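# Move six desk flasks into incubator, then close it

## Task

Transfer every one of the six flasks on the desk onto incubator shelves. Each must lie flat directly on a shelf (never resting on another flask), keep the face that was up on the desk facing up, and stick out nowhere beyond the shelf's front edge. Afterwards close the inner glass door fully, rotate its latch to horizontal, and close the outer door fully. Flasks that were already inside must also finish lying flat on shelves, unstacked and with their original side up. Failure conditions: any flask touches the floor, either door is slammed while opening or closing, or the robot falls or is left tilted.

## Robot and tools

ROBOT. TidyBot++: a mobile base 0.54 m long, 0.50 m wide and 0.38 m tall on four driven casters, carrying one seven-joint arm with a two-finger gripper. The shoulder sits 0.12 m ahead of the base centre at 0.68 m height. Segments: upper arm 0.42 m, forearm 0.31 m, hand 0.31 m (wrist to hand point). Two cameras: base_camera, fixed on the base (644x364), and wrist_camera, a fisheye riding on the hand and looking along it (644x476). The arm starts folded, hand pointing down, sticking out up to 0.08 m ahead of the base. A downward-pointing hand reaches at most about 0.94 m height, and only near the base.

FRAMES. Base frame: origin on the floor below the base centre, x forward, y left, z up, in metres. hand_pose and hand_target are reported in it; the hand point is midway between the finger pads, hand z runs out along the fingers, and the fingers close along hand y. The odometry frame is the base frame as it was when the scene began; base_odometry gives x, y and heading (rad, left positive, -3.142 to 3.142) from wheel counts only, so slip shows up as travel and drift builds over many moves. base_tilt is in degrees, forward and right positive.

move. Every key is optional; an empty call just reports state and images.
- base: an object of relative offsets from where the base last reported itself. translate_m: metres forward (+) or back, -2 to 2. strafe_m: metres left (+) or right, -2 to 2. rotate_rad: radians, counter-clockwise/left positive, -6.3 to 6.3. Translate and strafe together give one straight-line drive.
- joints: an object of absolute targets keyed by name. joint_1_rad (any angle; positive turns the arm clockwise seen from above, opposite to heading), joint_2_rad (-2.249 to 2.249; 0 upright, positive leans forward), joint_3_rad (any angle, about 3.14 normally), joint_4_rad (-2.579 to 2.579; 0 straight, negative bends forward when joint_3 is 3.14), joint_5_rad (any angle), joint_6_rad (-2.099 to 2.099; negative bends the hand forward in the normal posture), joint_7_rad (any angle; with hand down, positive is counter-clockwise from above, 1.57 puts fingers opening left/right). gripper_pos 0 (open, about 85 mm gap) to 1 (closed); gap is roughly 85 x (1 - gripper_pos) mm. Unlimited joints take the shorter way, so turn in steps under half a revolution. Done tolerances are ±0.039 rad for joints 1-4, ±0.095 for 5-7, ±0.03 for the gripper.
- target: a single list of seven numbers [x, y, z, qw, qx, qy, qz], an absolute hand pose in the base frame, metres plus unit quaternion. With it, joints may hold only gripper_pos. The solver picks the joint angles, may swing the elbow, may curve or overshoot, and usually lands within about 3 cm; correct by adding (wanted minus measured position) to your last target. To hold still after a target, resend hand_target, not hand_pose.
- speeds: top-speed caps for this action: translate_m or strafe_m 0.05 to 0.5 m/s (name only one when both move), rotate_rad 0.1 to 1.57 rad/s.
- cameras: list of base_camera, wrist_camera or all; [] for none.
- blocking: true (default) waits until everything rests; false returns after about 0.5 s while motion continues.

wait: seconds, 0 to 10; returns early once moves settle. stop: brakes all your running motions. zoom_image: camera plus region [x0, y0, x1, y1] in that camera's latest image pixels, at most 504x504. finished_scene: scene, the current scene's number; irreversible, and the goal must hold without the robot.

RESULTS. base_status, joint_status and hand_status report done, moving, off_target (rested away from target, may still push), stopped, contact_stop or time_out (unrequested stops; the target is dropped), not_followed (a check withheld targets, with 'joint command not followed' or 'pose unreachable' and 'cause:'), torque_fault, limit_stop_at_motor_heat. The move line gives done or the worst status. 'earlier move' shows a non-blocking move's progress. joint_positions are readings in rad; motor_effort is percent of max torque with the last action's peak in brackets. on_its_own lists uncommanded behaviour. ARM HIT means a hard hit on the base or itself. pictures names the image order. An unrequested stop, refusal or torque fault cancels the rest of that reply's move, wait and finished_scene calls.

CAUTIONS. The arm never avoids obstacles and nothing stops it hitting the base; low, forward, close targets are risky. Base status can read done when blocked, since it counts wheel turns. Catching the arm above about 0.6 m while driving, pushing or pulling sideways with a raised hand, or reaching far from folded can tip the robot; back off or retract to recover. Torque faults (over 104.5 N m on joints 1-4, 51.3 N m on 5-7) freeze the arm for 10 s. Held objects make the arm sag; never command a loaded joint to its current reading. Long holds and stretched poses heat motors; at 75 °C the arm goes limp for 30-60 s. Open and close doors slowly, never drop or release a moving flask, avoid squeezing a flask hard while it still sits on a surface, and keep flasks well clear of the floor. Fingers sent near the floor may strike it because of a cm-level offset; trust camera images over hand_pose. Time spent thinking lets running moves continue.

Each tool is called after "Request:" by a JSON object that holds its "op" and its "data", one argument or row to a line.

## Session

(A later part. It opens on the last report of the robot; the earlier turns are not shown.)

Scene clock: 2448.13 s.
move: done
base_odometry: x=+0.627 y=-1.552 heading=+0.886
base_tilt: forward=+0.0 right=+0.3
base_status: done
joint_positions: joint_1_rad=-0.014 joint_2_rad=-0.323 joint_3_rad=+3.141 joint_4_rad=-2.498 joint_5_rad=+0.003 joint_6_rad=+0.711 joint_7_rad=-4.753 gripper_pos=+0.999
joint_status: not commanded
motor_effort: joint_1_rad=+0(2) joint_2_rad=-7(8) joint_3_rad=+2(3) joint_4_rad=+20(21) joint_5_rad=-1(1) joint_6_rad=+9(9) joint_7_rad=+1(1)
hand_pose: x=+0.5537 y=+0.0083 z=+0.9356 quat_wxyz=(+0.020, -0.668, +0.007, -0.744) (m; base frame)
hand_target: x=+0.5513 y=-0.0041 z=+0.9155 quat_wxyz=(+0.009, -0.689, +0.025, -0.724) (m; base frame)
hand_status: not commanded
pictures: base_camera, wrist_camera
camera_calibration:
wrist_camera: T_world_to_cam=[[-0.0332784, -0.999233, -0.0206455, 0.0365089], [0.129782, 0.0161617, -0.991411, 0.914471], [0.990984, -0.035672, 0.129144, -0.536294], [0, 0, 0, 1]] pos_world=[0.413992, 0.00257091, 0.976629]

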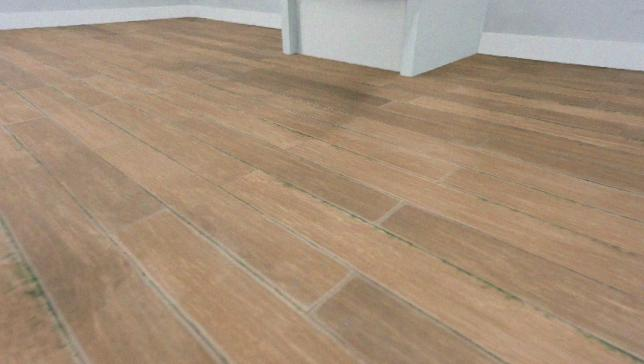

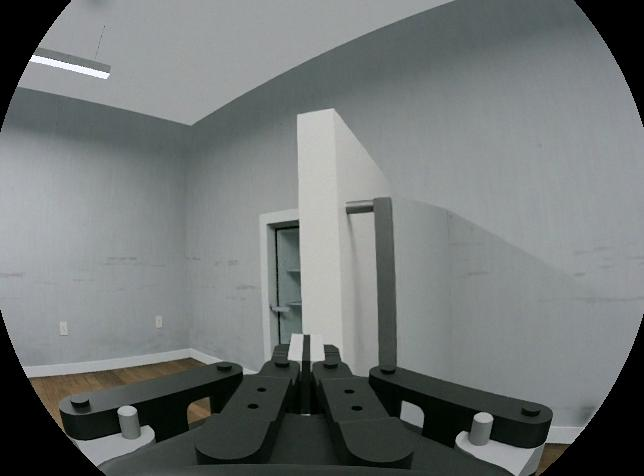

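Request:
{"op": "move", "data": {
  "joints": {"joint_1_rad": -0.012, "joint_2_rad": -0.078, "joint_3_rad": 3.14, "joint_4_rad": -1.434, "joint_5_rad": -0.06, "joint_6_rad": -0.27, "joint_7_rad": -4.713, "gripper_pos": 1.0},
  "base": {"rotate_rad": -0.651},
  "speeds": {"rotate_rad": 0.6}
}}

Scene clock: 2469.40 s.
move: done
base_odometry: x=+0.627 y=-1.552 heading=+0.236
base_tilt: forward=+0.0 right=+0.3
base_status: done
joint_positions: joint_1_rad=-0.014 joint_2_rad=-0.091 joint_3_rad=+3.142 joint_4_rad=-1.456 joint_5_rad=+0.003 joint_6_rad=-0.216 joint_7_rad=-4.753 gripper_pos=+0.999
joint_status: all done
motor_effort: joint_1_rad=-1(2) joint_2_rad=-18(19) joint_3_rad=+2(3) joint_4_rad=+23(24) joint_5_rad=+0(1) joint_6_rad=+9(10) joint_7_rad=+1(1)
hand_pose: x=+0.6998 y=+0.0089 z=+1.1619 quat_wxyz=(+0.018, -0.711, +0.009, -0.703) (m; base frame)
hand_target: x=+0.7040 y=+0.0143 z=+1.1513 quat_wxyz=(+0.031, -0.726, +0.011, -0.687) (m; base frame)
hand_status: not commanded
pictures: base_camera, wrist_camera
camera_calibration:
wrist_camera: T_world_to_cam=[[-0.039017, -0.999132, -0.0145992, 0.0436399], [0.0128637, 0.0141069, -0.999818, 1.21153], [0.999156, -0.0391976, 0.0123021, -0.580173], [0, 0, 0, 1]] pos_world=[0.565801, 0.00376965, 1.21908]

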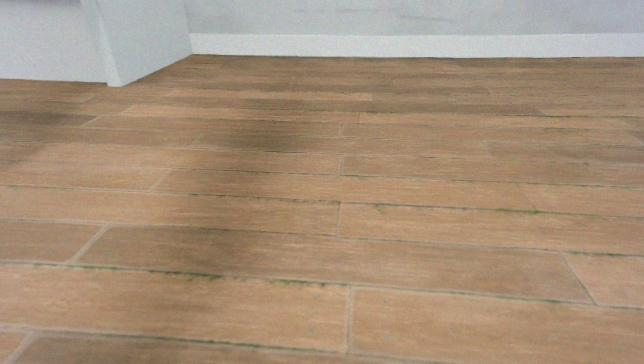

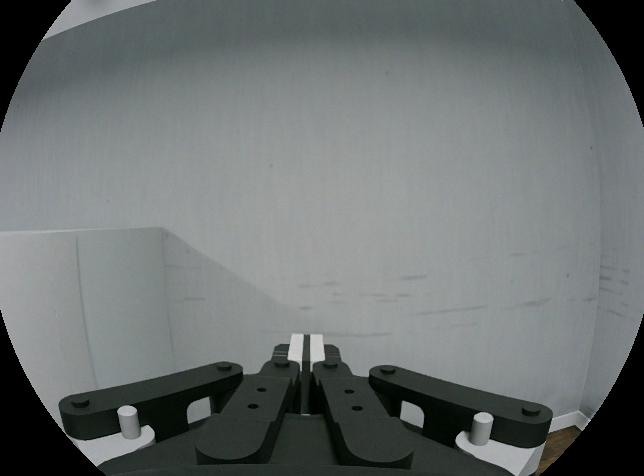

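Request:
{"op": "move", "data": {
  "base": {"strafe_m": 0.33, "translate_m": 0.065},
  "speeds": {"strafe_m": 0.25}
}}

Scene clock: 2473.23 s.
move: done
base_odometry: x=+0.613 y=-1.216 heading=+0.235
base_tilt: forward=+0.0 right=+0.3
base_status: done
joint_positions: joint_1_rad=-0.014 joint_2_rad=-0.087 joint_3_rad=+3.142 joint_4_rad=-1.456 joint_5_rad=+0.003 joint_6_rad=-0.218 joint_7_rad=-4.753 gripper_pos=+0.999
joint_status: not commanded
motor_effort: joint_1_rad=-1(2) joint_2_rad=-18(19) joint_3_rad=+1(4) joint_4_rad=+23(24) joint_5_rad=+0(1) joint_6_rad=+9(10) joint_7_rad=+1(1)
hand_pose: x=+0.7013 y=+0.0092 z=+1.1596 quat_wxyz=(+0.018, -0.712, +0.009, -0.702) (m; base frame)
hand_target: x=+0.7040 y=+0.0143 z=+1.1513 quat_wxyz=(+0.031, -0.726, +0.011, -0.687) (m; base frame)
hand_status: not commanded
pictures: base_camera, wrist_camera
camera_calibration:
wrist_camera: T_world_to_cam=[[-0.0385912, -0.999153, -0.0142953, 0.0433738], [0.00795257, 0.0139985, -0.99987, 1.21265], [0.999223, -0.0386999, 0.00740561, -0.576019], [0, 0, 0, 1]] pos_world=[0.567602, 0.00406986, 1.21738]

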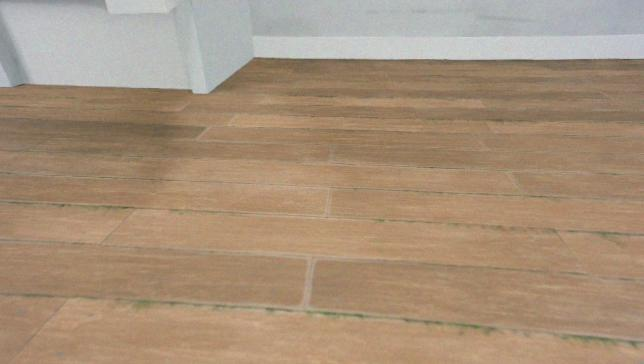

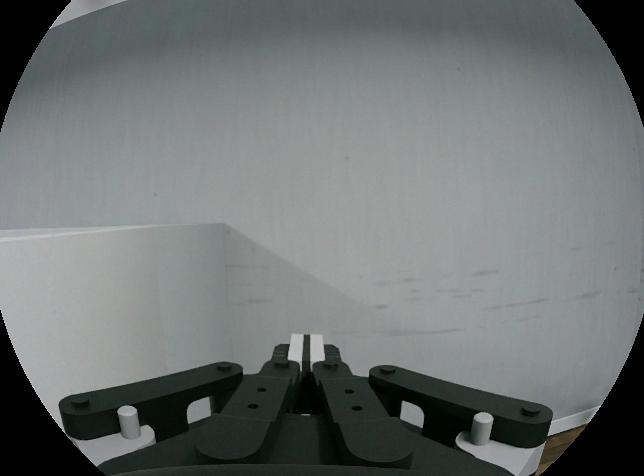

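Request:
{"op": "move", "data": {
  "base": {"strafe_m": 0.13},
  "speeds": {"strafe_m": 0.12},
  "cameras": ["wrist_camera"]
}}

Scene clock: 2476.17 s.
move: done
base_odometry: x=+0.583 y=-1.089 heading=+0.235
base_tilt: forward=+0.0 right=+0.3
base_status: done
joint_positions: joint_1_rad=-0.014 joint_2_rad=-0.087 joint_3_rad=+3.141 joint_4_rad=-1.456 joint_5_rad=+0.003 joint_6_rad=-0.218 joint_7_rad=-4.753 gripper_pos=+0.999
joint_status: not commanded
motor_effort: joint_1_rad=+0(3) joint_2_rad=-18(19) joint_3_rad=+1(3) joint_4_rad=+23(24) joint_5_rad=+0(1) joint_6_rad=+9(10) joint_7_rad=+1(1)
hand_pose: x=+0.7014 y=+0.0092 z=+1.1595 quat_wxyz=(+0.018, -0.712, +0.009, -0.701) (m; base frame)
hand_target: x=+0.7040 y=+0.0143 z=+1.1513 quat_wxyz=(+0.031, -0.726, +0.011, -0.687) (m; base frame)
hand_status: not commanded
pictures: wrist_camera
camera_calibration:
wrist_camera: T_world_to_cam=[[-0.0385956, -0.999153, -0.0142862, 0.0432691], [0.00765264, 0.0140009, -0.999873, 1.21283], [0.999226, -0.0387, 0.00710578, -0.575759], [0, 0, 0, 1]] pos_world=[0.567702, 0.00396986, 1.21738]

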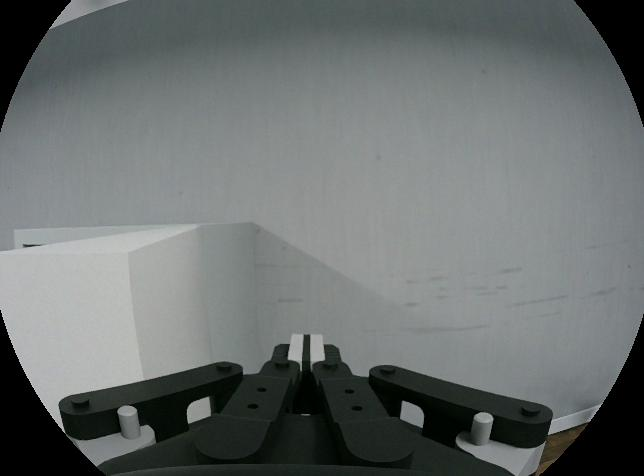

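Request:
{"op": "move", "data": {
  "base": {"strafe_m": 0.10},
  "speeds": {"strafe_m": 0.08},
  "cameras": ["wrist_camera"]
}}

Scene clock: 2480.20 s.
move: done
base_odometry: x=+0.560 y=-0.992 heading=+0.235
base_tilt: forward=+0.0 right=+0.3
base_status: done
joint_positions: joint_1_rad=-0.008 joint_2_rad=-0.085 joint_3_rad=+3.143 joint_4_rad=-1.455 joint_5_rad=+0.003 joint_6_rad=-0.220 joint_7_rad=-4.752 gripper_pos=+0.999
joint_status: not commanded
motor_effort: joint_1_rad=+0(7) joint_2_rad=-18(19) joint_3_rad=+2(5) joint_4_rad=+24(24) joint_5_rad=+0(1) joint_6_rad=+9(10) joint_7_rad=+1(1)
hand_pose: x=+0.7027 y=+0.0052 z=+1.1577 quat_wxyz=(+0.015, -0.714, +0.011, -0.700) (m; base frame)
hand_target: x=+0.7040 y=+0.0143 z=+1.1513 quat_wxyz=(+0.031, -0.726, +0.011, -0.687) (m; base frame)
hand_status: not commanded
pictures: wrist_camera
camera_calibration:
wrist_camera: T_world_to_cam=[[-0.0454651, -0.998878, -0.0132394, 0.0429449], [0.00361883, 0.0130884, -0.999908, 1.2139], [0.998959, -0.0455089, 0.00301971, -0.572232], [0, 0, 0, 1]] pos_world=[0.569196, 0.000967211, 1.21608]

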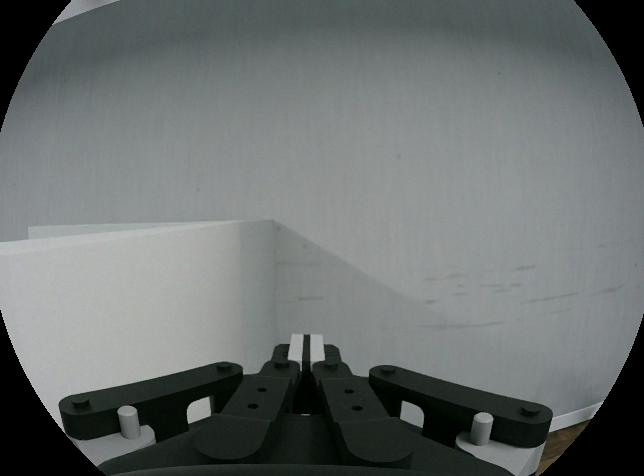

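Request:
{"op": "move", "data": {
  "base": {"strafe_m": 0.085, "translate_m": -0.03},
  "speeds": {"strafe_m": 0.08},
  "cameras": ["wrist_camera"]
}}

Scene clock: 2483.83 s.
move: done
base_odometry: x=+0.511 y=-0.916 heading=+0.235
base_tilt: forward=+0.0 right=+0.3
base_status: done
joint_positions: joint_1_rad=-0.008 joint_2_rad=-0.084 joint_3_rad=+3.143 joint_4_rad=-1.455 joint_5_rad=+0.003 joint_6_rad=-0.220 joint_7_rad=-4.751 gripper_pos=+0.999
joint_status: not commanded
motor_effort: joint_1_rad=-1(5) joint_2_rad=-18(20) joint_3_rad=+2(3) joint_4_rad=+23(24) joint_5_rad=+0(1) joint_6_rad=+8(10) joint_7_rad=+0(1)
hand_pose: x=+0.7031 y=+0.0048 z=+1.1572 quat_wxyz=(+0.015, -0.714, +0.011, -0.700) (m; base frame)
hand_target: x=+0.7040 y=+0.0143 z=+1.1513 quat_wxyz=(+0.031, -0.726, +0.011, -0.687) (m; base frame)
hand_status: not commanded
pictures: wrist_camera
camera_calibration:
wrist_camera: T_world_to_cam=[[-0.0461778, -0.998847, -0.0131096, 0.0429072], [0.00272463, 0.0129976, -0.999912, 1.21411], [0.99893, -0.0462095, 0.00212129, -0.571534], [0, 0, 0, 1]] pos_world=[0.569595, 0.00066694, 1.21578]

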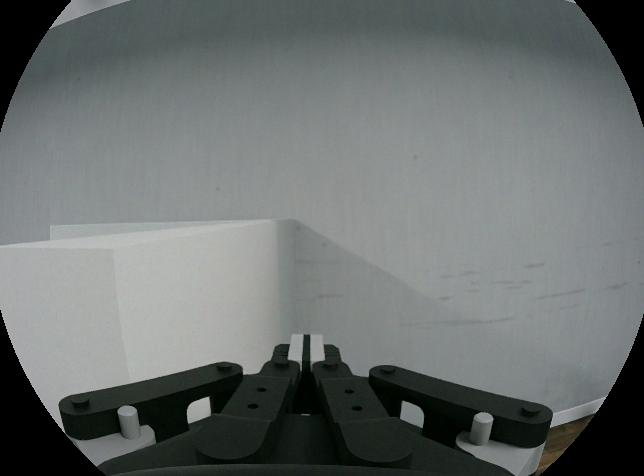

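Request:
{"op": "move", "data": {
  "base": {"strafe_m": 0.175},
  "speeds": {"strafe_m": 0.09},
  "cameras": ["wrist_camera"]
}}

Scene clock: 2487.63 s.
move: done
base_odometry: x=+0.470 y=-0.745 heading=+0.235
base_tilt: forward=+0.0 right=+0.3
base_status: done
joint_positions: joint_1_rad=-0.007 joint_2_rad=-0.085 joint_3_rad=+3.143 joint_4_rad=-1.454 joint_5_rad=+0.003 joint_6_rad=-0.222 joint_7_rad=-4.751 gripper_pos=+0.999
joint_status: not commanded
motor_effort: joint_1_rad=+0(4) joint_2_rad=-19(20) joint_3_rad=+2(4) joint_4_rad=+23(24) joint_5_rad=-1(1) joint_6_rad=+8(10) joint_7_rad=+1(1)
hand_pose: x=+0.7025 y=+0.0041 z=+1.1578 quat_wxyz=(+0.014, -0.714, +0.011, -0.700) (m; base frame)
hand_target: x=+0.7040 y=+0.0143 z=+1.1513 quat_wxyz=(+0.031, -0.726, +0.011, -0.687) (m; base frame)
hand_status: not commanded
pictures: wrist_camera
camera_calibration:
wrist_camera: T_world_to_cam=[[-0.0472752, -0.998797, -0.0130487, 0.0429365], [0.00313749, 0.0129148, -0.999912, 1.21439], [0.998877, -0.0473119, 0.00252317, -0.571416], [0, 0, 0, 1]] pos_world=[0.568994, 0.000166511, 1.21628]

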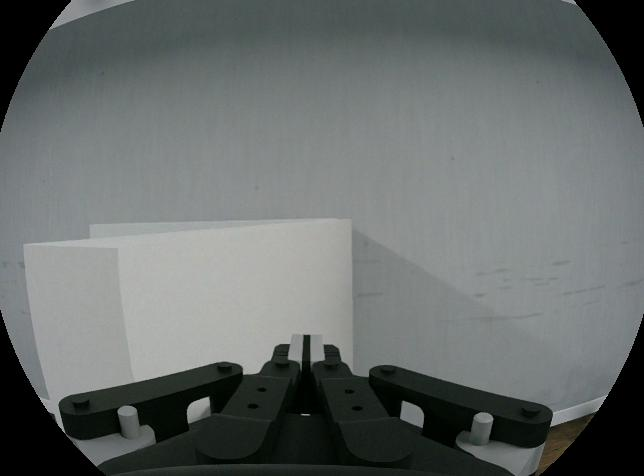

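Request:
{"op": "move", "data": {
  "base": {"strafe_m": 0.173, "translate_m": 0.045},
  "speeds": {"strafe_m": 0.09},
  "cameras": ["wrist_camera"]
}}

Request:
{"op": "move", "data": {
  "base": {"strafe_m": 0.155, "translate_m": 0.093},
  "speeds": {"strafe_m": 0.08},
  "cameras": ["wrist_camera"]
}}

Scene clock: 2491.80 s.
move: done
base_odometry: x=+0.474 y=-0.567 heading=+0.235
base_tilt: forward=+0.0 right=+0.3
base_status: done
joint_positions: joint_1_rad=-0.006 joint_2_rad=-0.085 joint_3_rad=+3.144 joint_4_rad=-1.454 joint_5_rad=+0.003 joint_6_rad=-0.222 joint_7_rad=-4.751 gripper_pos=+0.999
joint_status: not commanded
motor_effort: joint_1_rad=+0(6) joint_2_rad=-18(19) joint_3_rad=+1(5) joint_4_rad=+24(24) joint_5_rad=+0(1) joint_6_rad=+9(10) joint_7_rad=+0(1)
hand_pose: x=+0.7026 y=+0.0031 z=+1.1578 quat_wxyz=(+0.014, -0.714, +0.012, -0.700) (m; base frame)
hand_target: x=+0.7040 y=+0.0143 z=+1.1513 quat_wxyz=(+0.031, -0.726, +0.011, -0.687) (m; base frame)
hand_status: not commanded
pictures: wrist_camera
camera_calibration:
wrist_camera: T_world_to_cam=[[-0.0488759, -0.998718, -0.0131546, 0.0431813], [0.00276144, 0.0130351, -0.999911, 1.21461], [0.998801, -0.0489079, 0.0021208, -0.571021], [0, 0, 0, 1]] pos_world=[0.569093, -0.000634128, 1.21628]

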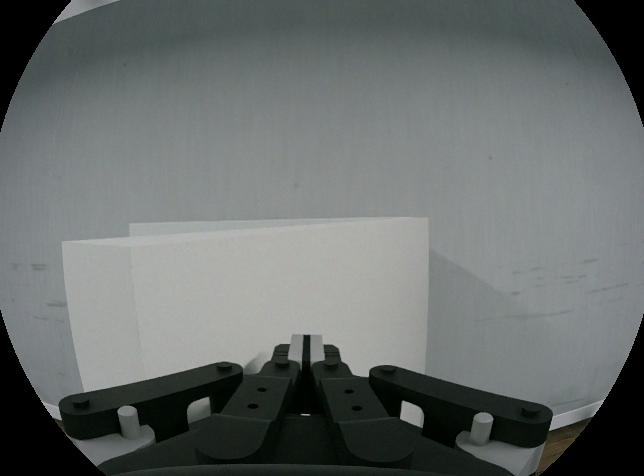

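Scene clock: 2494.60 s.
move: done
base_odometry: x=+0.528 y=-0.394 heading=+0.235
base_tilt: forward=+0.0 right=+0.3
base_status: done
joint_positions: joint_1_rad=-0.005 joint_2_rad=-0.082 joint_3_rad=+3.144 joint_4_rad=-1.453 joint_5_rad=+0.003 joint_6_rad=-0.223 joint_7_rad=-4.751 gripper_pos=+0.999
joint_status: not commanded
motor_effort: joint_1_rad=+0(4) joint_2_rad=-18(19) joint_3_rad=+2(3) joint_4_rad=+23(24) joint_5_rad=+0(1) joint_6_rad=+9(10) joint_7_rad=+1(1)
hand_pose: x=+0.7037 y=+0.0027 z=+1.1564 quat_wxyz=(+0.014, -0.715, +0.012, -0.699) (m; base frame)
hand_target: x=+0.7040 y=+0.0143 z=+1.1513 quat_wxyz=(+0.031, -0.726, +0.011, -0.687) (m; base frame)
hand_status: not commanded
pictures: wrist_camera
camera_calibration:
wrist_camera: T_world_to_cam=[[-0.0497097, -0.998679, -0.0130347, 0.0432616], [0.000170702, 0.0130423, -0.999915, 1.21509], [0.998764, -0.0497077, -0.000477854, -0.569153], [0, 0, 0, 1]] pos_world=[0.570392, -0.000934442, 1.21528]

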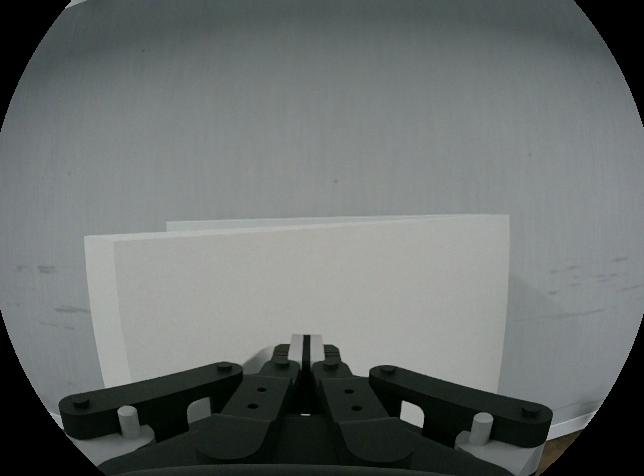

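Request:
{"op": "move", "data": {
  "base": {"strafe_m": 0.128, "translate_m": 0.131},
  "speeds": {"strafe_m": 0.09},
  "cameras": ["wrist_camera"]
}}

Request:
{"op": "move", "data": {
  "base": {"strafe_m": 0.085, "translate_m": 0.160},
  "speeds": {"translate_m": 0.08},
  "cameras": ["wrist_camera"]
}}

Scene clock: 2498.83 s.
move: done
base_odometry: x=+0.626 y=-0.239 heading=+0.235
base_tilt: forward=+0.0 right=+0.3
base_status: done
joint_positions: joint_1_rad=-0.004 joint_2_rad=-0.080 joint_3_rad=+3.145 joint_4_rad=-1.453 joint_5_rad=+0.003 joint_6_rad=-0.224 joint_7_rad=-4.751 gripper_pos=+0.999
joint_status: not commanded
motor_effort: joint_1_rad=+0(6) joint_2_rad=-18(20) joint_3_rad=+1(4) joint_4_rad=+23(24) joint_5_rad=+0(1) joint_6_rad=+9(10) joint_7_rad=+0(1)
hand_pose: x=+0.7048 y=+0.0015 z=+1.1550 quat_wxyz=(+0.013, -0.716, +0.013, -0.698) (m; base frame)
hand_target: x=+0.7040 y=+0.0143 z=+1.1513 quat_wxyz=(+0.031, -0.726, +0.011, -0.687) (m; base frame)
hand_status: not commanded
pictures: wrist_camera
camera_calibration:
wrist_camera: T_world_to_cam=[[-0.0517433, -0.998576, -0.0130129, 0.0434447], [-0.00270079, 0.0131702, -0.99991, 1.21574], [0.998657, -0.0517034, -0.00337841, -0.56682], [0, 0, 0, 1]] pos_world=[0.571591, -0.00193523, 1.21428]

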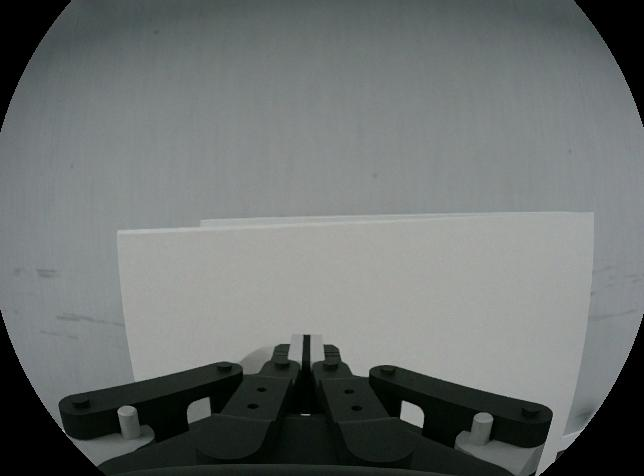

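Scene clock: 2501.63 s.
move: done
base_odometry: x=+0.761 y=-0.119 heading=+0.235
base_tilt: forward=+0.0 right=+0.3
base_status: done
joint_positions: joint_1_rad=-0.004 joint_2_rad=-0.079 joint_3_rad=+3.145 joint_4_rad=-1.452 joint_5_rad=+0.003 joint_6_rad=-0.225 joint_7_rad=-4.751 gripper_pos=+0.999
joint_status: not commanded
motor_effort: joint_1_rad=+0(3) joint_2_rad=-18(21) joint_3_rad=+1(3) joint_4_rad=+23(24) joint_5_rad=+0(1) joint_6_rad=+9(10) joint_7_rad=+0(1)
hand_pose: x=+0.7052 y=+0.0014 z=+1.1544 quat_wxyz=(+0.013, -0.717, +0.013, -0.697) (m; base frame)
hand_target: x=+0.7040 y=+0.0143 z=+1.1513 quat_wxyz=(+0.031, -0.726, +0.011, -0.687) (m; base frame)
hand_status: not commanded
pictures: wrist_camera
camera_calibration:
wrist_camera: T_world_to_cam=[[-0.0519655, -0.998565, -0.0129267, 0.0433893], [-0.00439903, 0.013173, -0.999904, 1.2164], [0.998639, -0.0519036, -0.00507726, -0.565254], [0, 0, 0, 1]] pos_world=[0.57209, -0.00203531, 1.21398]

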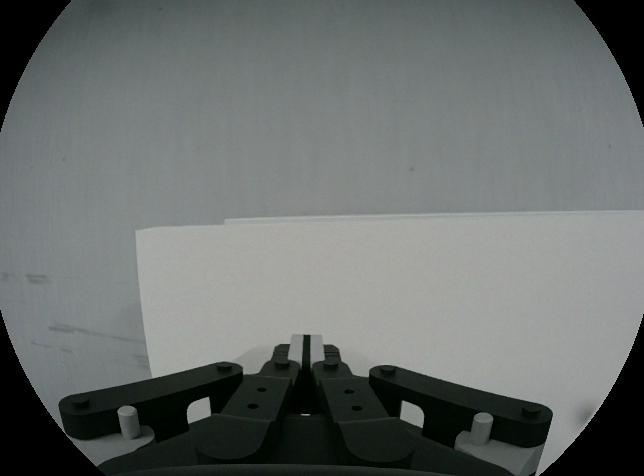

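Request:
{"op": "move", "data": {
  "base": {"strafe_m": 0.033, "translate_m": 0.10},
  "speeds": {"translate_m": 0.06},
  "cameras": ["wrist_camera"]
}}

Request:
{"op": "move", "data": {
  "base": {"strafe_m": 0.008, "translate_m": 0.04},
  "speeds": {"translate_m": 0.05},
  "cameras": ["wrist_camera"]
}}

Scene clock: 2505.53 s.
move: done
base_odometry: x=+0.851 y=-0.064 heading=+0.236
base_tilt: forward=+0.0 right=+0.3
base_status: done
joint_positions: joint_1_rad=-0.004 joint_2_rad=-0.079 joint_3_rad=+3.145 joint_4_rad=-1.452 joint_5_rad=+0.003 joint_6_rad=-0.226 joint_7_rad=-4.751 gripper_pos=+0.999
joint_status: not commanded
motor_effort: joint_1_rad=+0(2) joint_2_rad=-18(21) joint_3_rad=+2(3) joint_4_rad=+23(24) joint_5_rad=+0(1) joint_6_rad=+9(10) joint_7_rad=+1(1)
hand_pose: x=+0.7051 y=+0.0014 z=+1.1544 quat_wxyz=(+0.013, -0.717, +0.013, -0.697) (m; base frame)
hand_target: x=+0.7040 y=+0.0143 z=+1.1513 quat_wxyz=(+0.031, -0.726, +0.011, -0.687) (m; base frame)
hand_status: not commanded
pictures: wrist_camera
camera_calibration:
wrist_camera: T_world_to_cam=[[-0.0519734, -0.998565, -0.0128919, 0.0433515], [-0.00499949, 0.0131693, -0.999901, 1.21674], [0.998636, -0.0519038, -0.00567677, -0.564524], [0, 0, 0, 1]] pos_world=[0.57209, -0.00203531, 1.21398]

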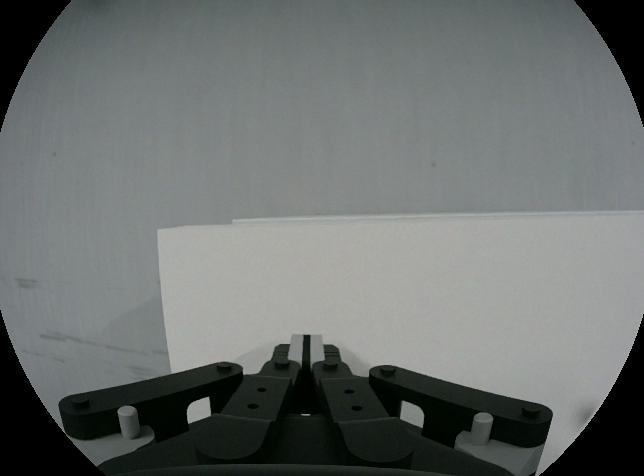

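Scene clock: 2506.83 s.
move: done
base_odometry: x=+0.888 y=-0.046 heading=+0.236
base_tilt: forward=+0.0 right=+0.4
base_status: done
joint_positions: joint_1_rad=-0.004 joint_2_rad=-0.079 joint_3_rad=+3.145 joint_4_rad=-1.452 joint_5_rad=+0.003 joint_6_rad=-0.227 joint_7_rad=-4.751 gripper_pos=+0.999
joint_status: not commanded
motor_effort: joint_1_rad=+0(1) joint_2_rad=-18(20) joint_3_rad=+2(2) joint_4_rad=+23(24) joint_5_rad=+0(1) joint_6_rad=+9(10) joint_7_rad=+1(1)
hand_pose: x=+0.7050 y=+0.0014 z=+1.1544 quat_wxyz=(+0.013, -0.717, +0.013, -0.697) (m; base frame)
hand_target: x=+0.7040 y=+0.0143 z=+1.1513 quat_wxyz=(+0.031, -0.726, +0.011, -0.687) (m; base frame)
hand_status: not commanded
pictures: wrist_camera
camera_calibration:
wrist_camera: T_world_to_cam=[[-0.0519773, -0.998565, -0.01288, 0.0433342], [-0.00529951, 0.0131731, -0.999899, 1.21691], [0.998634, -0.0519038, -0.00597661, -0.564059], [0, 0, 0, 1]] pos_world=[0.571991, -0.00203531, 1.21398]

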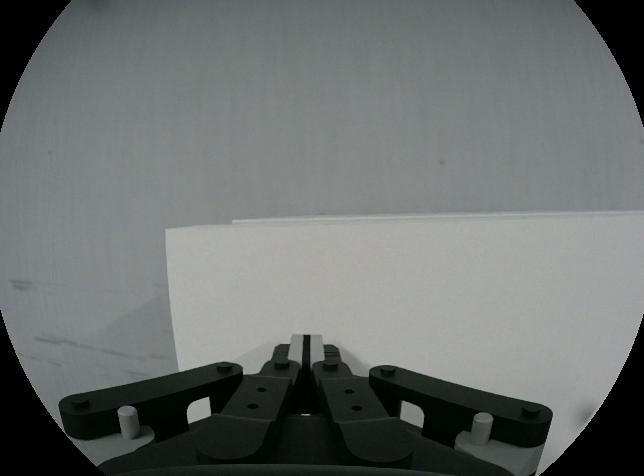

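Request:
{"op": "move", "data": {
  "base": {"translate_m": 0.025},
  "speeds": {"translate_m": 0.05},
  "cameras": ["wrist_camera"]
}}

Request:
{"op": "move", "data": {
  "base": {"translate_m": 0.02},
  "speeds": {"translate_m": 0.05},
  "cameras": ["wrist_camera"]
}}

Scene clock: 2509.40 s.
move: done
base_odometry: x=+0.912 y=-0.040 heading=+0.236
base_tilt: forward=+0.0 right=+0.3
base_status: done
joint_positions: joint_1_rad=-0.004 joint_2_rad=-0.079 joint_3_rad=+3.145 joint_4_rad=-1.451 joint_5_rad=+0.003 joint_6_rad=-0.228 joint_7_rad=-4.751 gripper_pos=+0.999
joint_status: not commanded
motor_effort: joint_1_rad=+0(1) joint_2_rad=-18(21) joint_3_rad=+1(3) joint_4_rad=+23(24) joint_5_rad=+0(1) joint_6_rad=+9(10) joint_7_rad=+0(1)
hand_pose: x=+0.7053 y=+0.0014 z=+1.1542 quat_wxyz=(+0.013, -0.717, +0.013, -0.697) (m; base frame)
hand_target: x=+0.7040 y=+0.0143 z=+1.1513 quat_wxyz=(+0.031, -0.726, +0.011, -0.687) (m; base frame)
hand_status: not commanded
pictures: wrist_camera
camera_calibration:
wrist_camera: T_world_to_cam=[[-0.0519852, -0.998565, -0.0128452, 0.0433107], [-0.00589998, 0.0131694, -0.999896, 1.21715], [0.99863, -0.051904, -0.00657613, -0.56363], [0, 0, 0, 1]] pos_world=[0.572291, -0.00203531, 1.21388]

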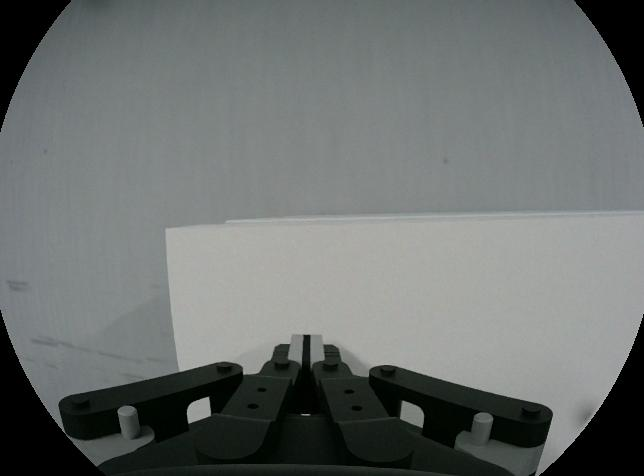

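Scene clock: 2510.30 s.
move: done
base_odometry: x=+0.931 y=-0.035 heading=+0.236
base_tilt: forward=+0.0 right=+0.3
base_status: done
joint_positions: joint_1_rad=-0.004 joint_2_rad=-0.078 joint_3_rad=+3.145 joint_4_rad=-1.451 joint_5_rad=+0.003 joint_6_rad=-0.228 joint_7_rad=-4.751 gripper_pos=+0.999
joint_status: not commanded
motor_effort: joint_1_rad=+0(1) joint_2_rad=-18(21) joint_3_rad=+1(2) joint_4_rad=+24(24) joint_5_rad=+0(1) joint_6_rad=+9(9) joint_7_rad=+1(1)
hand_pose: x=+0.7056 y=+0.0014 z=+1.1539 quat_wxyz=(+0.013, -0.717, +0.013, -0.696) (m; base frame)
hand_target: x=+0.7040 y=+0.0143 z=+1.1513 quat_wxyz=(+0.031, -0.726, +0.011, -0.687) (m; base frame)
hand_status: not commanded
pictures: wrist_camera
camera_calibration:
wrist_camera: T_world_to_cam=[[-0.0519963, -0.998566, -0.0127075, 0.043163], [-0.006704, 0.0130734, -0.999892, 1.21741], [0.998625, -0.0519055, -0.00737416, -0.562959], [0, 0, 0, 1]] pos_world=[0.572591, -0.00203531, 1.21368]

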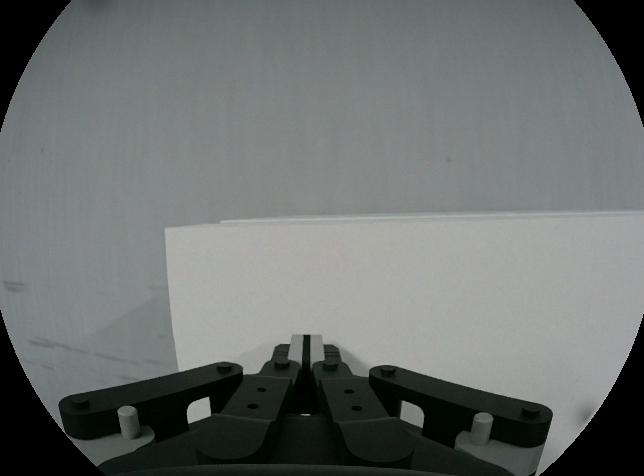

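Request:
{"op": "move", "data": {
  "base": {"translate_m": 0.015},
  "speeds": {"translate_m": 0.05},
  "cameras": ["wrist_camera"]
}}

Request:
{"op": "move", "data": {
  "base": {"translate_m": 0.015},
  "speeds": {"translate_m": 0.05},
  "cameras": ["wrist_camera"]
}}

Scene clock: 2512.20 s.
move: done
base_odometry: x=+0.946 y=-0.032 heading=+0.237
base_tilt: forward=+0.0 right=+0.3
base_status: done
joint_positions: joint_1_rad=-0.004 joint_2_rad=-0.079 joint_3_rad=+3.145 joint_4_rad=-1.450 joint_5_rad=+0.003 joint_6_rad=-0.229 joint_7_rad=-4.751 gripper_pos=+0.999
joint_status: not commanded
motor_effort: joint_1_rad=+0(1) joint_2_rad=-19(22) joint_3_rad=+1(2) joint_4_rad=+23(24) joint_5_rad=+0(1) joint_6_rad=+9(10) joint_7_rad=+0(1)
hand_pose: x=+0.7051 y=+0.0014 z=+1.1546 quat_wxyz=(+0.013, -0.717, +0.013, -0.697) (m; base frame)
hand_target: x=+0.7040 y=+0.0143 z=+1.1513 quat_wxyz=(+0.031, -0.726, +0.011, -0.687) (m; base frame)
hand_status: not commanded
pictures: wrist_camera
camera_calibration:
wrist_camera: T_world_to_cam=[[-0.0519839, -0.998565, -0.0128541, 0.0433155], [-0.00579978, 0.0131731, -0.999896, 1.2175], [0.998631, -0.051904, -0.00647625, -0.563549], [0, 0, 0, 1]] pos_world=[0.572091, -0.00203531, 1.21428]

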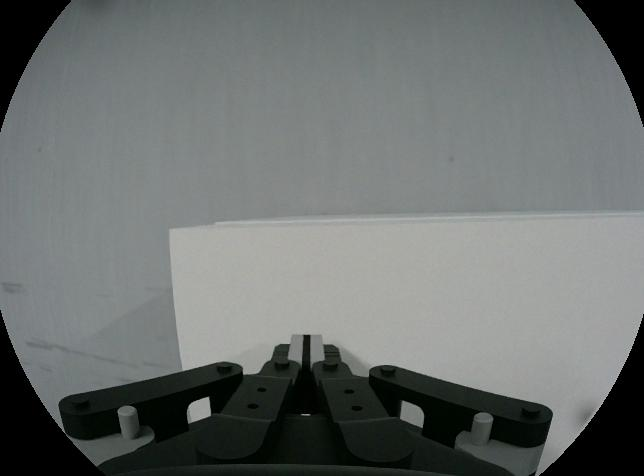

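Scene clock: 2513.00 s.
move: done
base_odometry: x=+0.961 y=-0.028 heading=+0.237
base_tilt: forward=+0.0 right=+0.3
base_status: done
joint_positions: joint_1_rad=-0.004 joint_2_rad=-0.080 joint_3_rad=+3.145 joint_4_rad=-1.450 joint_5_rad=+0.003 joint_6_rad=-0.229 joint_7_rad=-4.751 gripper_pos=+0.999
joint_status: not commanded
motor_effort: joint_1_rad=+0(1) joint_2_rad=-18(21) joint_3_rad=+2(2) joint_4_rad=+23(24) joint_5_rad=+0(1) joint_6_rad=+9(9) joint_7_rad=+1(1)
hand_pose: x=+0.7046 y=+0.0014 z=+1.1553 quat_wxyz=(+0.013, -0.717, +0.013, -0.697) (m; base frame)
hand_target: x=+0.7040 y=+0.0143 z=+1.1513 quat_wxyz=(+0.031, -0.726, +0.011, -0.687) (m; base frame)
hand_status: not commanded
pictures: wrist_camera
camera_calibration:
wrist_camera: T_world_to_cam=[[-0.0519681, -0.998565, -0.0129126, 0.0433581], [-0.00459928, 0.0131693, -0.999903, 1.21732], [0.998638, -0.0519037, -0.00527706, -0.564507], [0, 0, 0, 1]] pos_world=[0.57159, -0.00203531, 1.21478]

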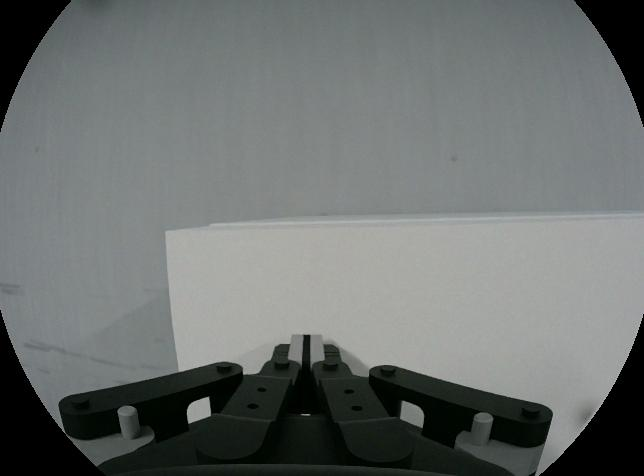

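Request:
{"op": "move", "data": {
  "base": {"translate_m": 0.015},
  "speeds": {"translate_m": 0.05},
  "cameras": ["wrist_camera"]
}}

Request:
{"op": "move", "data": {
  "base": {"translate_m": 0.012},
  "speeds": {"translate_m": 0.05},
  "cameras": ["wrist_camera"]
}}

Scene clock: 2515.63 s.
move: done
base_odometry: x=+0.975 y=-0.025 heading=+0.237
base_tilt: forward=+0.0 right=+0.3
base_status: done
joint_positions: joint_1_rad=-0.004 joint_2_rad=-0.097 joint_3_rad=+3.145 joint_4_rad=-1.448 joint_5_rad=+0.003 joint_6_rad=-0.240 joint_7_rad=-4.751 gripper_pos=+0.999
joint_status: not commanded
motor_effort: joint_1_rad=+0(1) joint_2_rad=-14(19) joint_3_rad=+2(3) joint_4_rad=+23(26) joint_5_rad=+0(1) joint_6_rad=+10(12) joint_7_rad=+1(1)
hand_pose: x=+0.6963 y=+0.0014 z=+1.1628 quat_wxyz=(+0.013, -0.714, +0.013, -0.700) (m; base frame)
hand_target: x=+0.7040 y=+0.0143 z=+1.1513 quat_wxyz=(+0.031, -0.726, +0.011, -0.687) (m; base frame)
hand_status: not commanded
pictures: wrist_camera
camera_calibration:
wrist_camera: T_world_to_cam=[[-0.0518673, -0.998565, -0.0133163, 0.043421], [0.00310602, 0.0131729, -0.999908, 1.21945], [0.998649, -0.051904, 0.00241832, -0.565089], [0, 0, 0, 1]] pos_world=[0.56279, -0.00203531, 1.22128]

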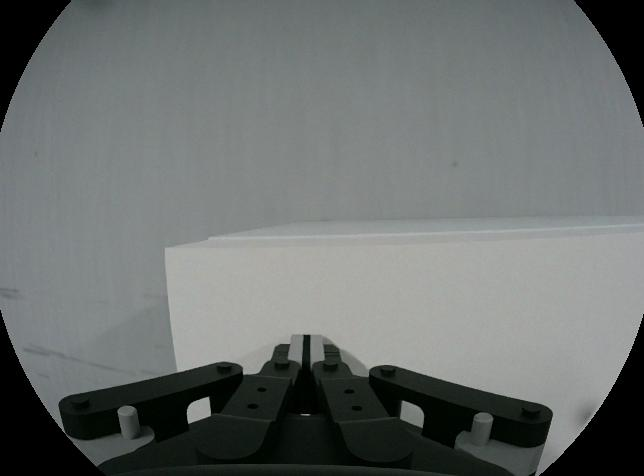

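Scene clock: 2516.40 s.
move: done
base_odometry: x=+0.986 y=-0.022 heading=+0.237
base_tilt: forward=+0.0 right=+0.3
base_status: done
joint_positions: joint_1_rad=-0.004 joint_2_rad=-0.121 joint_3_rad=+3.145 joint_4_rad=-1.449 joint_5_rad=+0.003 joint_6_rad=-0.252 joint_7_rad=-4.751 gripper_pos=+0.999
joint_status: not commanded
motor_effort: joint_1_rad=+1(1) joint_2_rad=-8(13) joint_3_rad=+3(3) joint_4_rad=+23(27) joint_5_rad=+0(1) joint_6_rad=+11(13) joint_7_rad=+1(1)
hand_pose: x=+0.6847 y=+0.0016 z=+1.1721 quat_wxyz=(+0.013, -0.710, +0.013, -0.704) (m; base frame)
hand_target: x=+0.7040 y=+0.0143 z=+1.1513 quat_wxyz=(+0.031, -0.726, +0.011, -0.687) (m; base frame)
hand_status: not commanded
pictures: wrist_camera
camera_calibration:
wrist_camera: T_world_to_cam=[[-0.0512194, -0.99859, -0.013957, 0.0435241], [0.0138107, 0.0132658, -0.999817, 1.22138], [0.998592, -0.0514028, 0.0131118, -0.566025], [0, 0, 0, 1]] pos_world=[0.550589, -0.00183512, 1.22919]

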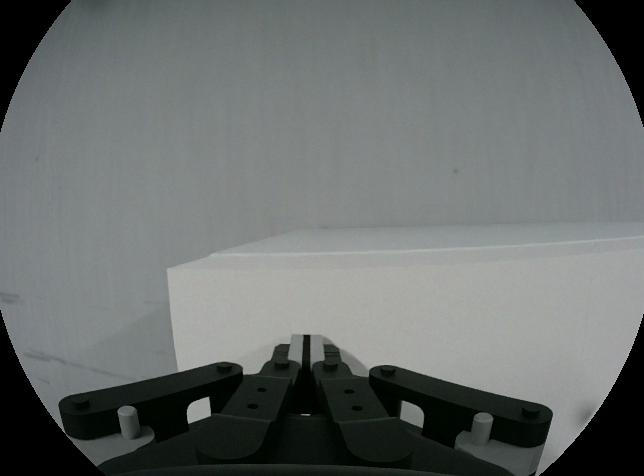

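Request:
{"op": "zoom_image", "data": {
  "camera": "wrist_camera",
  "region": [140, 200, 400, 400]
}}

Scaled by 1.938.

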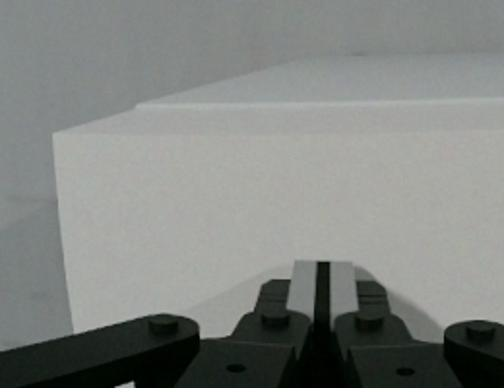

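Request:
{"op": "move", "data": {
  "base": {"translate_m": -0.35},
  "speeds": {"translate_m": 0.25}
}}

Scene clock: 2520.93 s.
move: done
base_odometry: x=+0.646 y=-0.104 heading=+0.237
base_tilt: forward=+0.0 right=+0.3
base_status: done
joint_positions: joint_1_rad=-0.005 joint_2_rad=-0.082 joint_3_rad=+3.144 joint_4_rad=-1.444 joint_5_rad=+0.003 joint_6_rad=-0.252 joint_7_rad=-4.751 gripper_pos=+0.999
joint_status: not commanded
motor_effort: joint_1_rad=+0(3) joint_2_rad=-18(23) joint_3_rad=+2(3) joint_4_rad=+23(25) joint_5_rad=+0(1) joint_6_rad=+9(10) joint_7_rad=+1(1)
hand_pose: x=+0.7033 y=+0.0022 z=+1.1526 quat_wxyz=(+0.013, -0.722, +0.013, -0.691) (m; base frame)
hand_target: x=+0.7040 y=+0.0143 z=+1.1513 quat_wxyz=(+0.031, -0.726, +0.011, -0.687) (m; base frame)
hand_status: not commanded
pictures: base_camera, wrist_camera
camera_calibration:
wrist_camera: T_world_to_cam=[[-0.050869, -0.998633, -0.011995, 0.0422883], [-0.020528, 0.0130536, -0.999704, 1.22566], [0.998494, -0.0506077, -0.0211639, -0.544702], [0, 0, 0, 1]] pos_world=[0.571193, -0.0013348, 1.21427]

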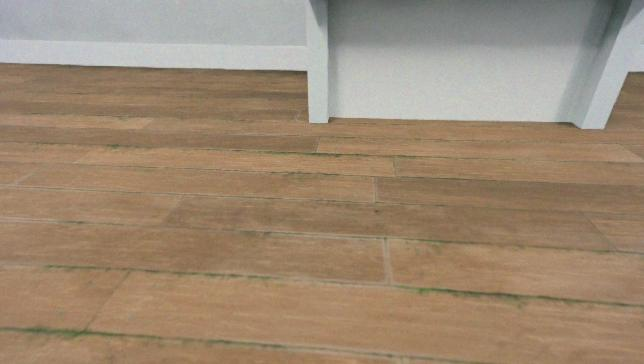

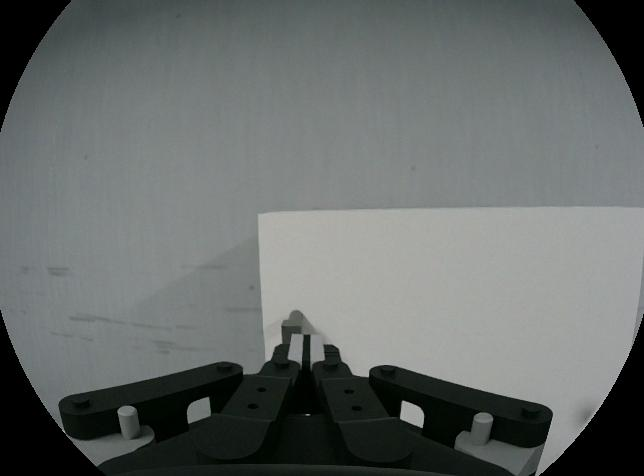

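Request:
{"op": "move", "data": {
  "base": {"strafe_m": 0.5, "translate_m": -0.1},
  "speeds": {"strafe_m": 0.4},
  "cameras": ["wrist_camera"]
}}

Request:
{"op": "move", "data": {
  "base": {"rotate_rad": -0.45},
  "speeds": {"rotate_rad": 0.8},
  "cameras": ["wrist_camera"]
}}

Scene clock: 2524.77 s.
move: done
base_odometry: x=+0.431 y=+0.359 heading=+0.237
base_tilt: forward=+0.0 right=+0.3
base_status: done
joint_positions: joint_1_rad=-0.005 joint_2_rad=-0.081 joint_3_rad=+3.143 joint_4_rad=-1.444 joint_5_rad=+0.003 joint_6_rad=-0.252 joint_7_rad=-4.751 gripper_pos=+0.999
joint_status: not commanded
motor_effort: joint_1_rad=+0(4) joint_2_rad=-18(19) joint_3_rad=+2(3) joint_4_rad=+24(24) joint_5_rad=+0(1) joint_6_rad=+9(9) joint_7_rad=+1(1)
hand_pose: x=+0.7034 y=+0.0031 z=+1.1524 quat_wxyz=(+0.014, -0.722, +0.012, -0.691) (m; base frame)
hand_target: x=+0.7040 y=+0.0143 z=+1.1513 quat_wxyz=(+0.031, -0.726, +0.011, -0.687) (m; base frame)
hand_status: not commanded
pictures: wrist_camera
camera_calibration:
wrist_camera: T_world_to_cam=[[-0.0493724, -0.99871, -0.0118907, 0.0420139], [-0.0209502, 0.0129382, -0.999697, 1.22568], [0.998561, -0.0491083, -0.021562, -0.544425], [0, 0, 0, 1]] pos_world=[0.571394, -0.000634199, 1.21407]

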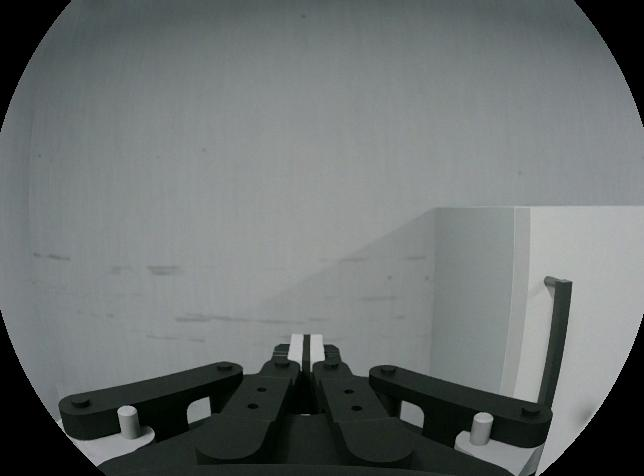

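Scene clock: 2526.20 s.
move: done
base_odometry: x=+0.431 y=+0.359 heading=-0.212
base_tilt: forward=+0.0 right=+0.3
base_status: done
joint_positions: joint_1_rad=-0.006 joint_2_rad=-0.081 joint_3_rad=+3.147 joint_4_rad=-1.444 joint_5_rad=+0.003 joint_6_rad=-0.252 joint_7_rad=-4.751 gripper_pos=+0.999
joint_status: not commanded
motor_effort: joint_1_rad=+0(3) joint_2_rad=-18(19) joint_3_rad=+1(4) joint_4_rad=+23(24) joint_5_rad=+0(1) joint_6_rad=+9(10) joint_7_rad=+0(1)
hand_pose: x=+0.7035 y=+0.0013 z=+1.1524 quat_wxyz=(+0.013, -0.722, +0.013, -0.691) (m; base frame)
hand_target: x=+0.7040 y=+0.0143 z=+1.1513 quat_wxyz=(+0.031, -0.726, +0.011, -0.687) (m; base frame)
hand_status: not commanded
pictures: wrist_camera
camera_calibration:
wrist_camera: T_world_to_cam=[[-0.0521737, -0.998564, -0.0121621, 0.0425501], [-0.0210035, 0.0132733, -0.999691, 1.22573], [0.998417, -0.0519022, -0.0216659, -0.544389], [0, 0, 0, 1]] pos_world=[0.571492, -0.00203532, 1.21407]

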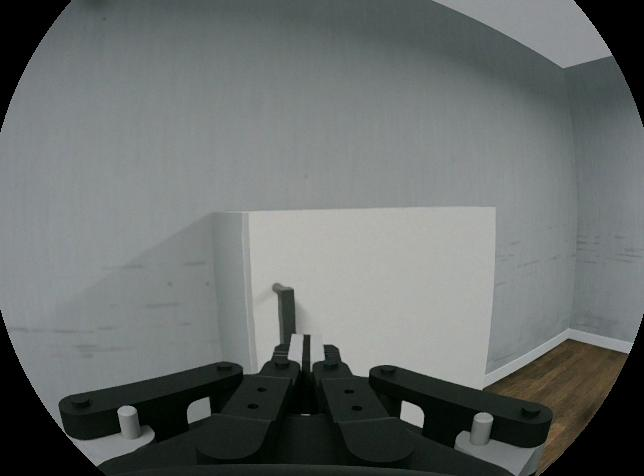

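Request:
{"op": "zoom_image", "data": {
  "camera": "wrist_camera",
  "region": [200, 200, 300, 300]
}}

Scaled by 5.040.

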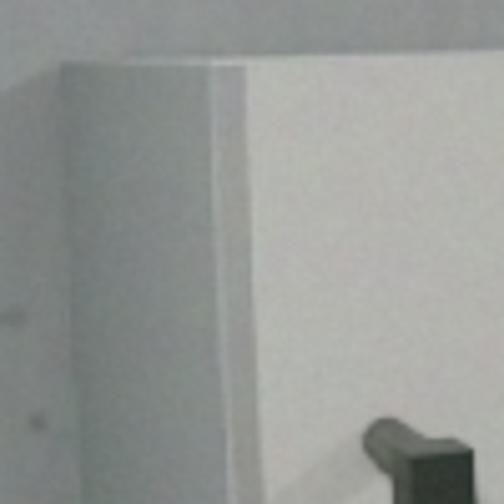

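Request:
{"op": "finished_scene", "data": {
  "scene": 1
}}

The scene is finished: the task was done.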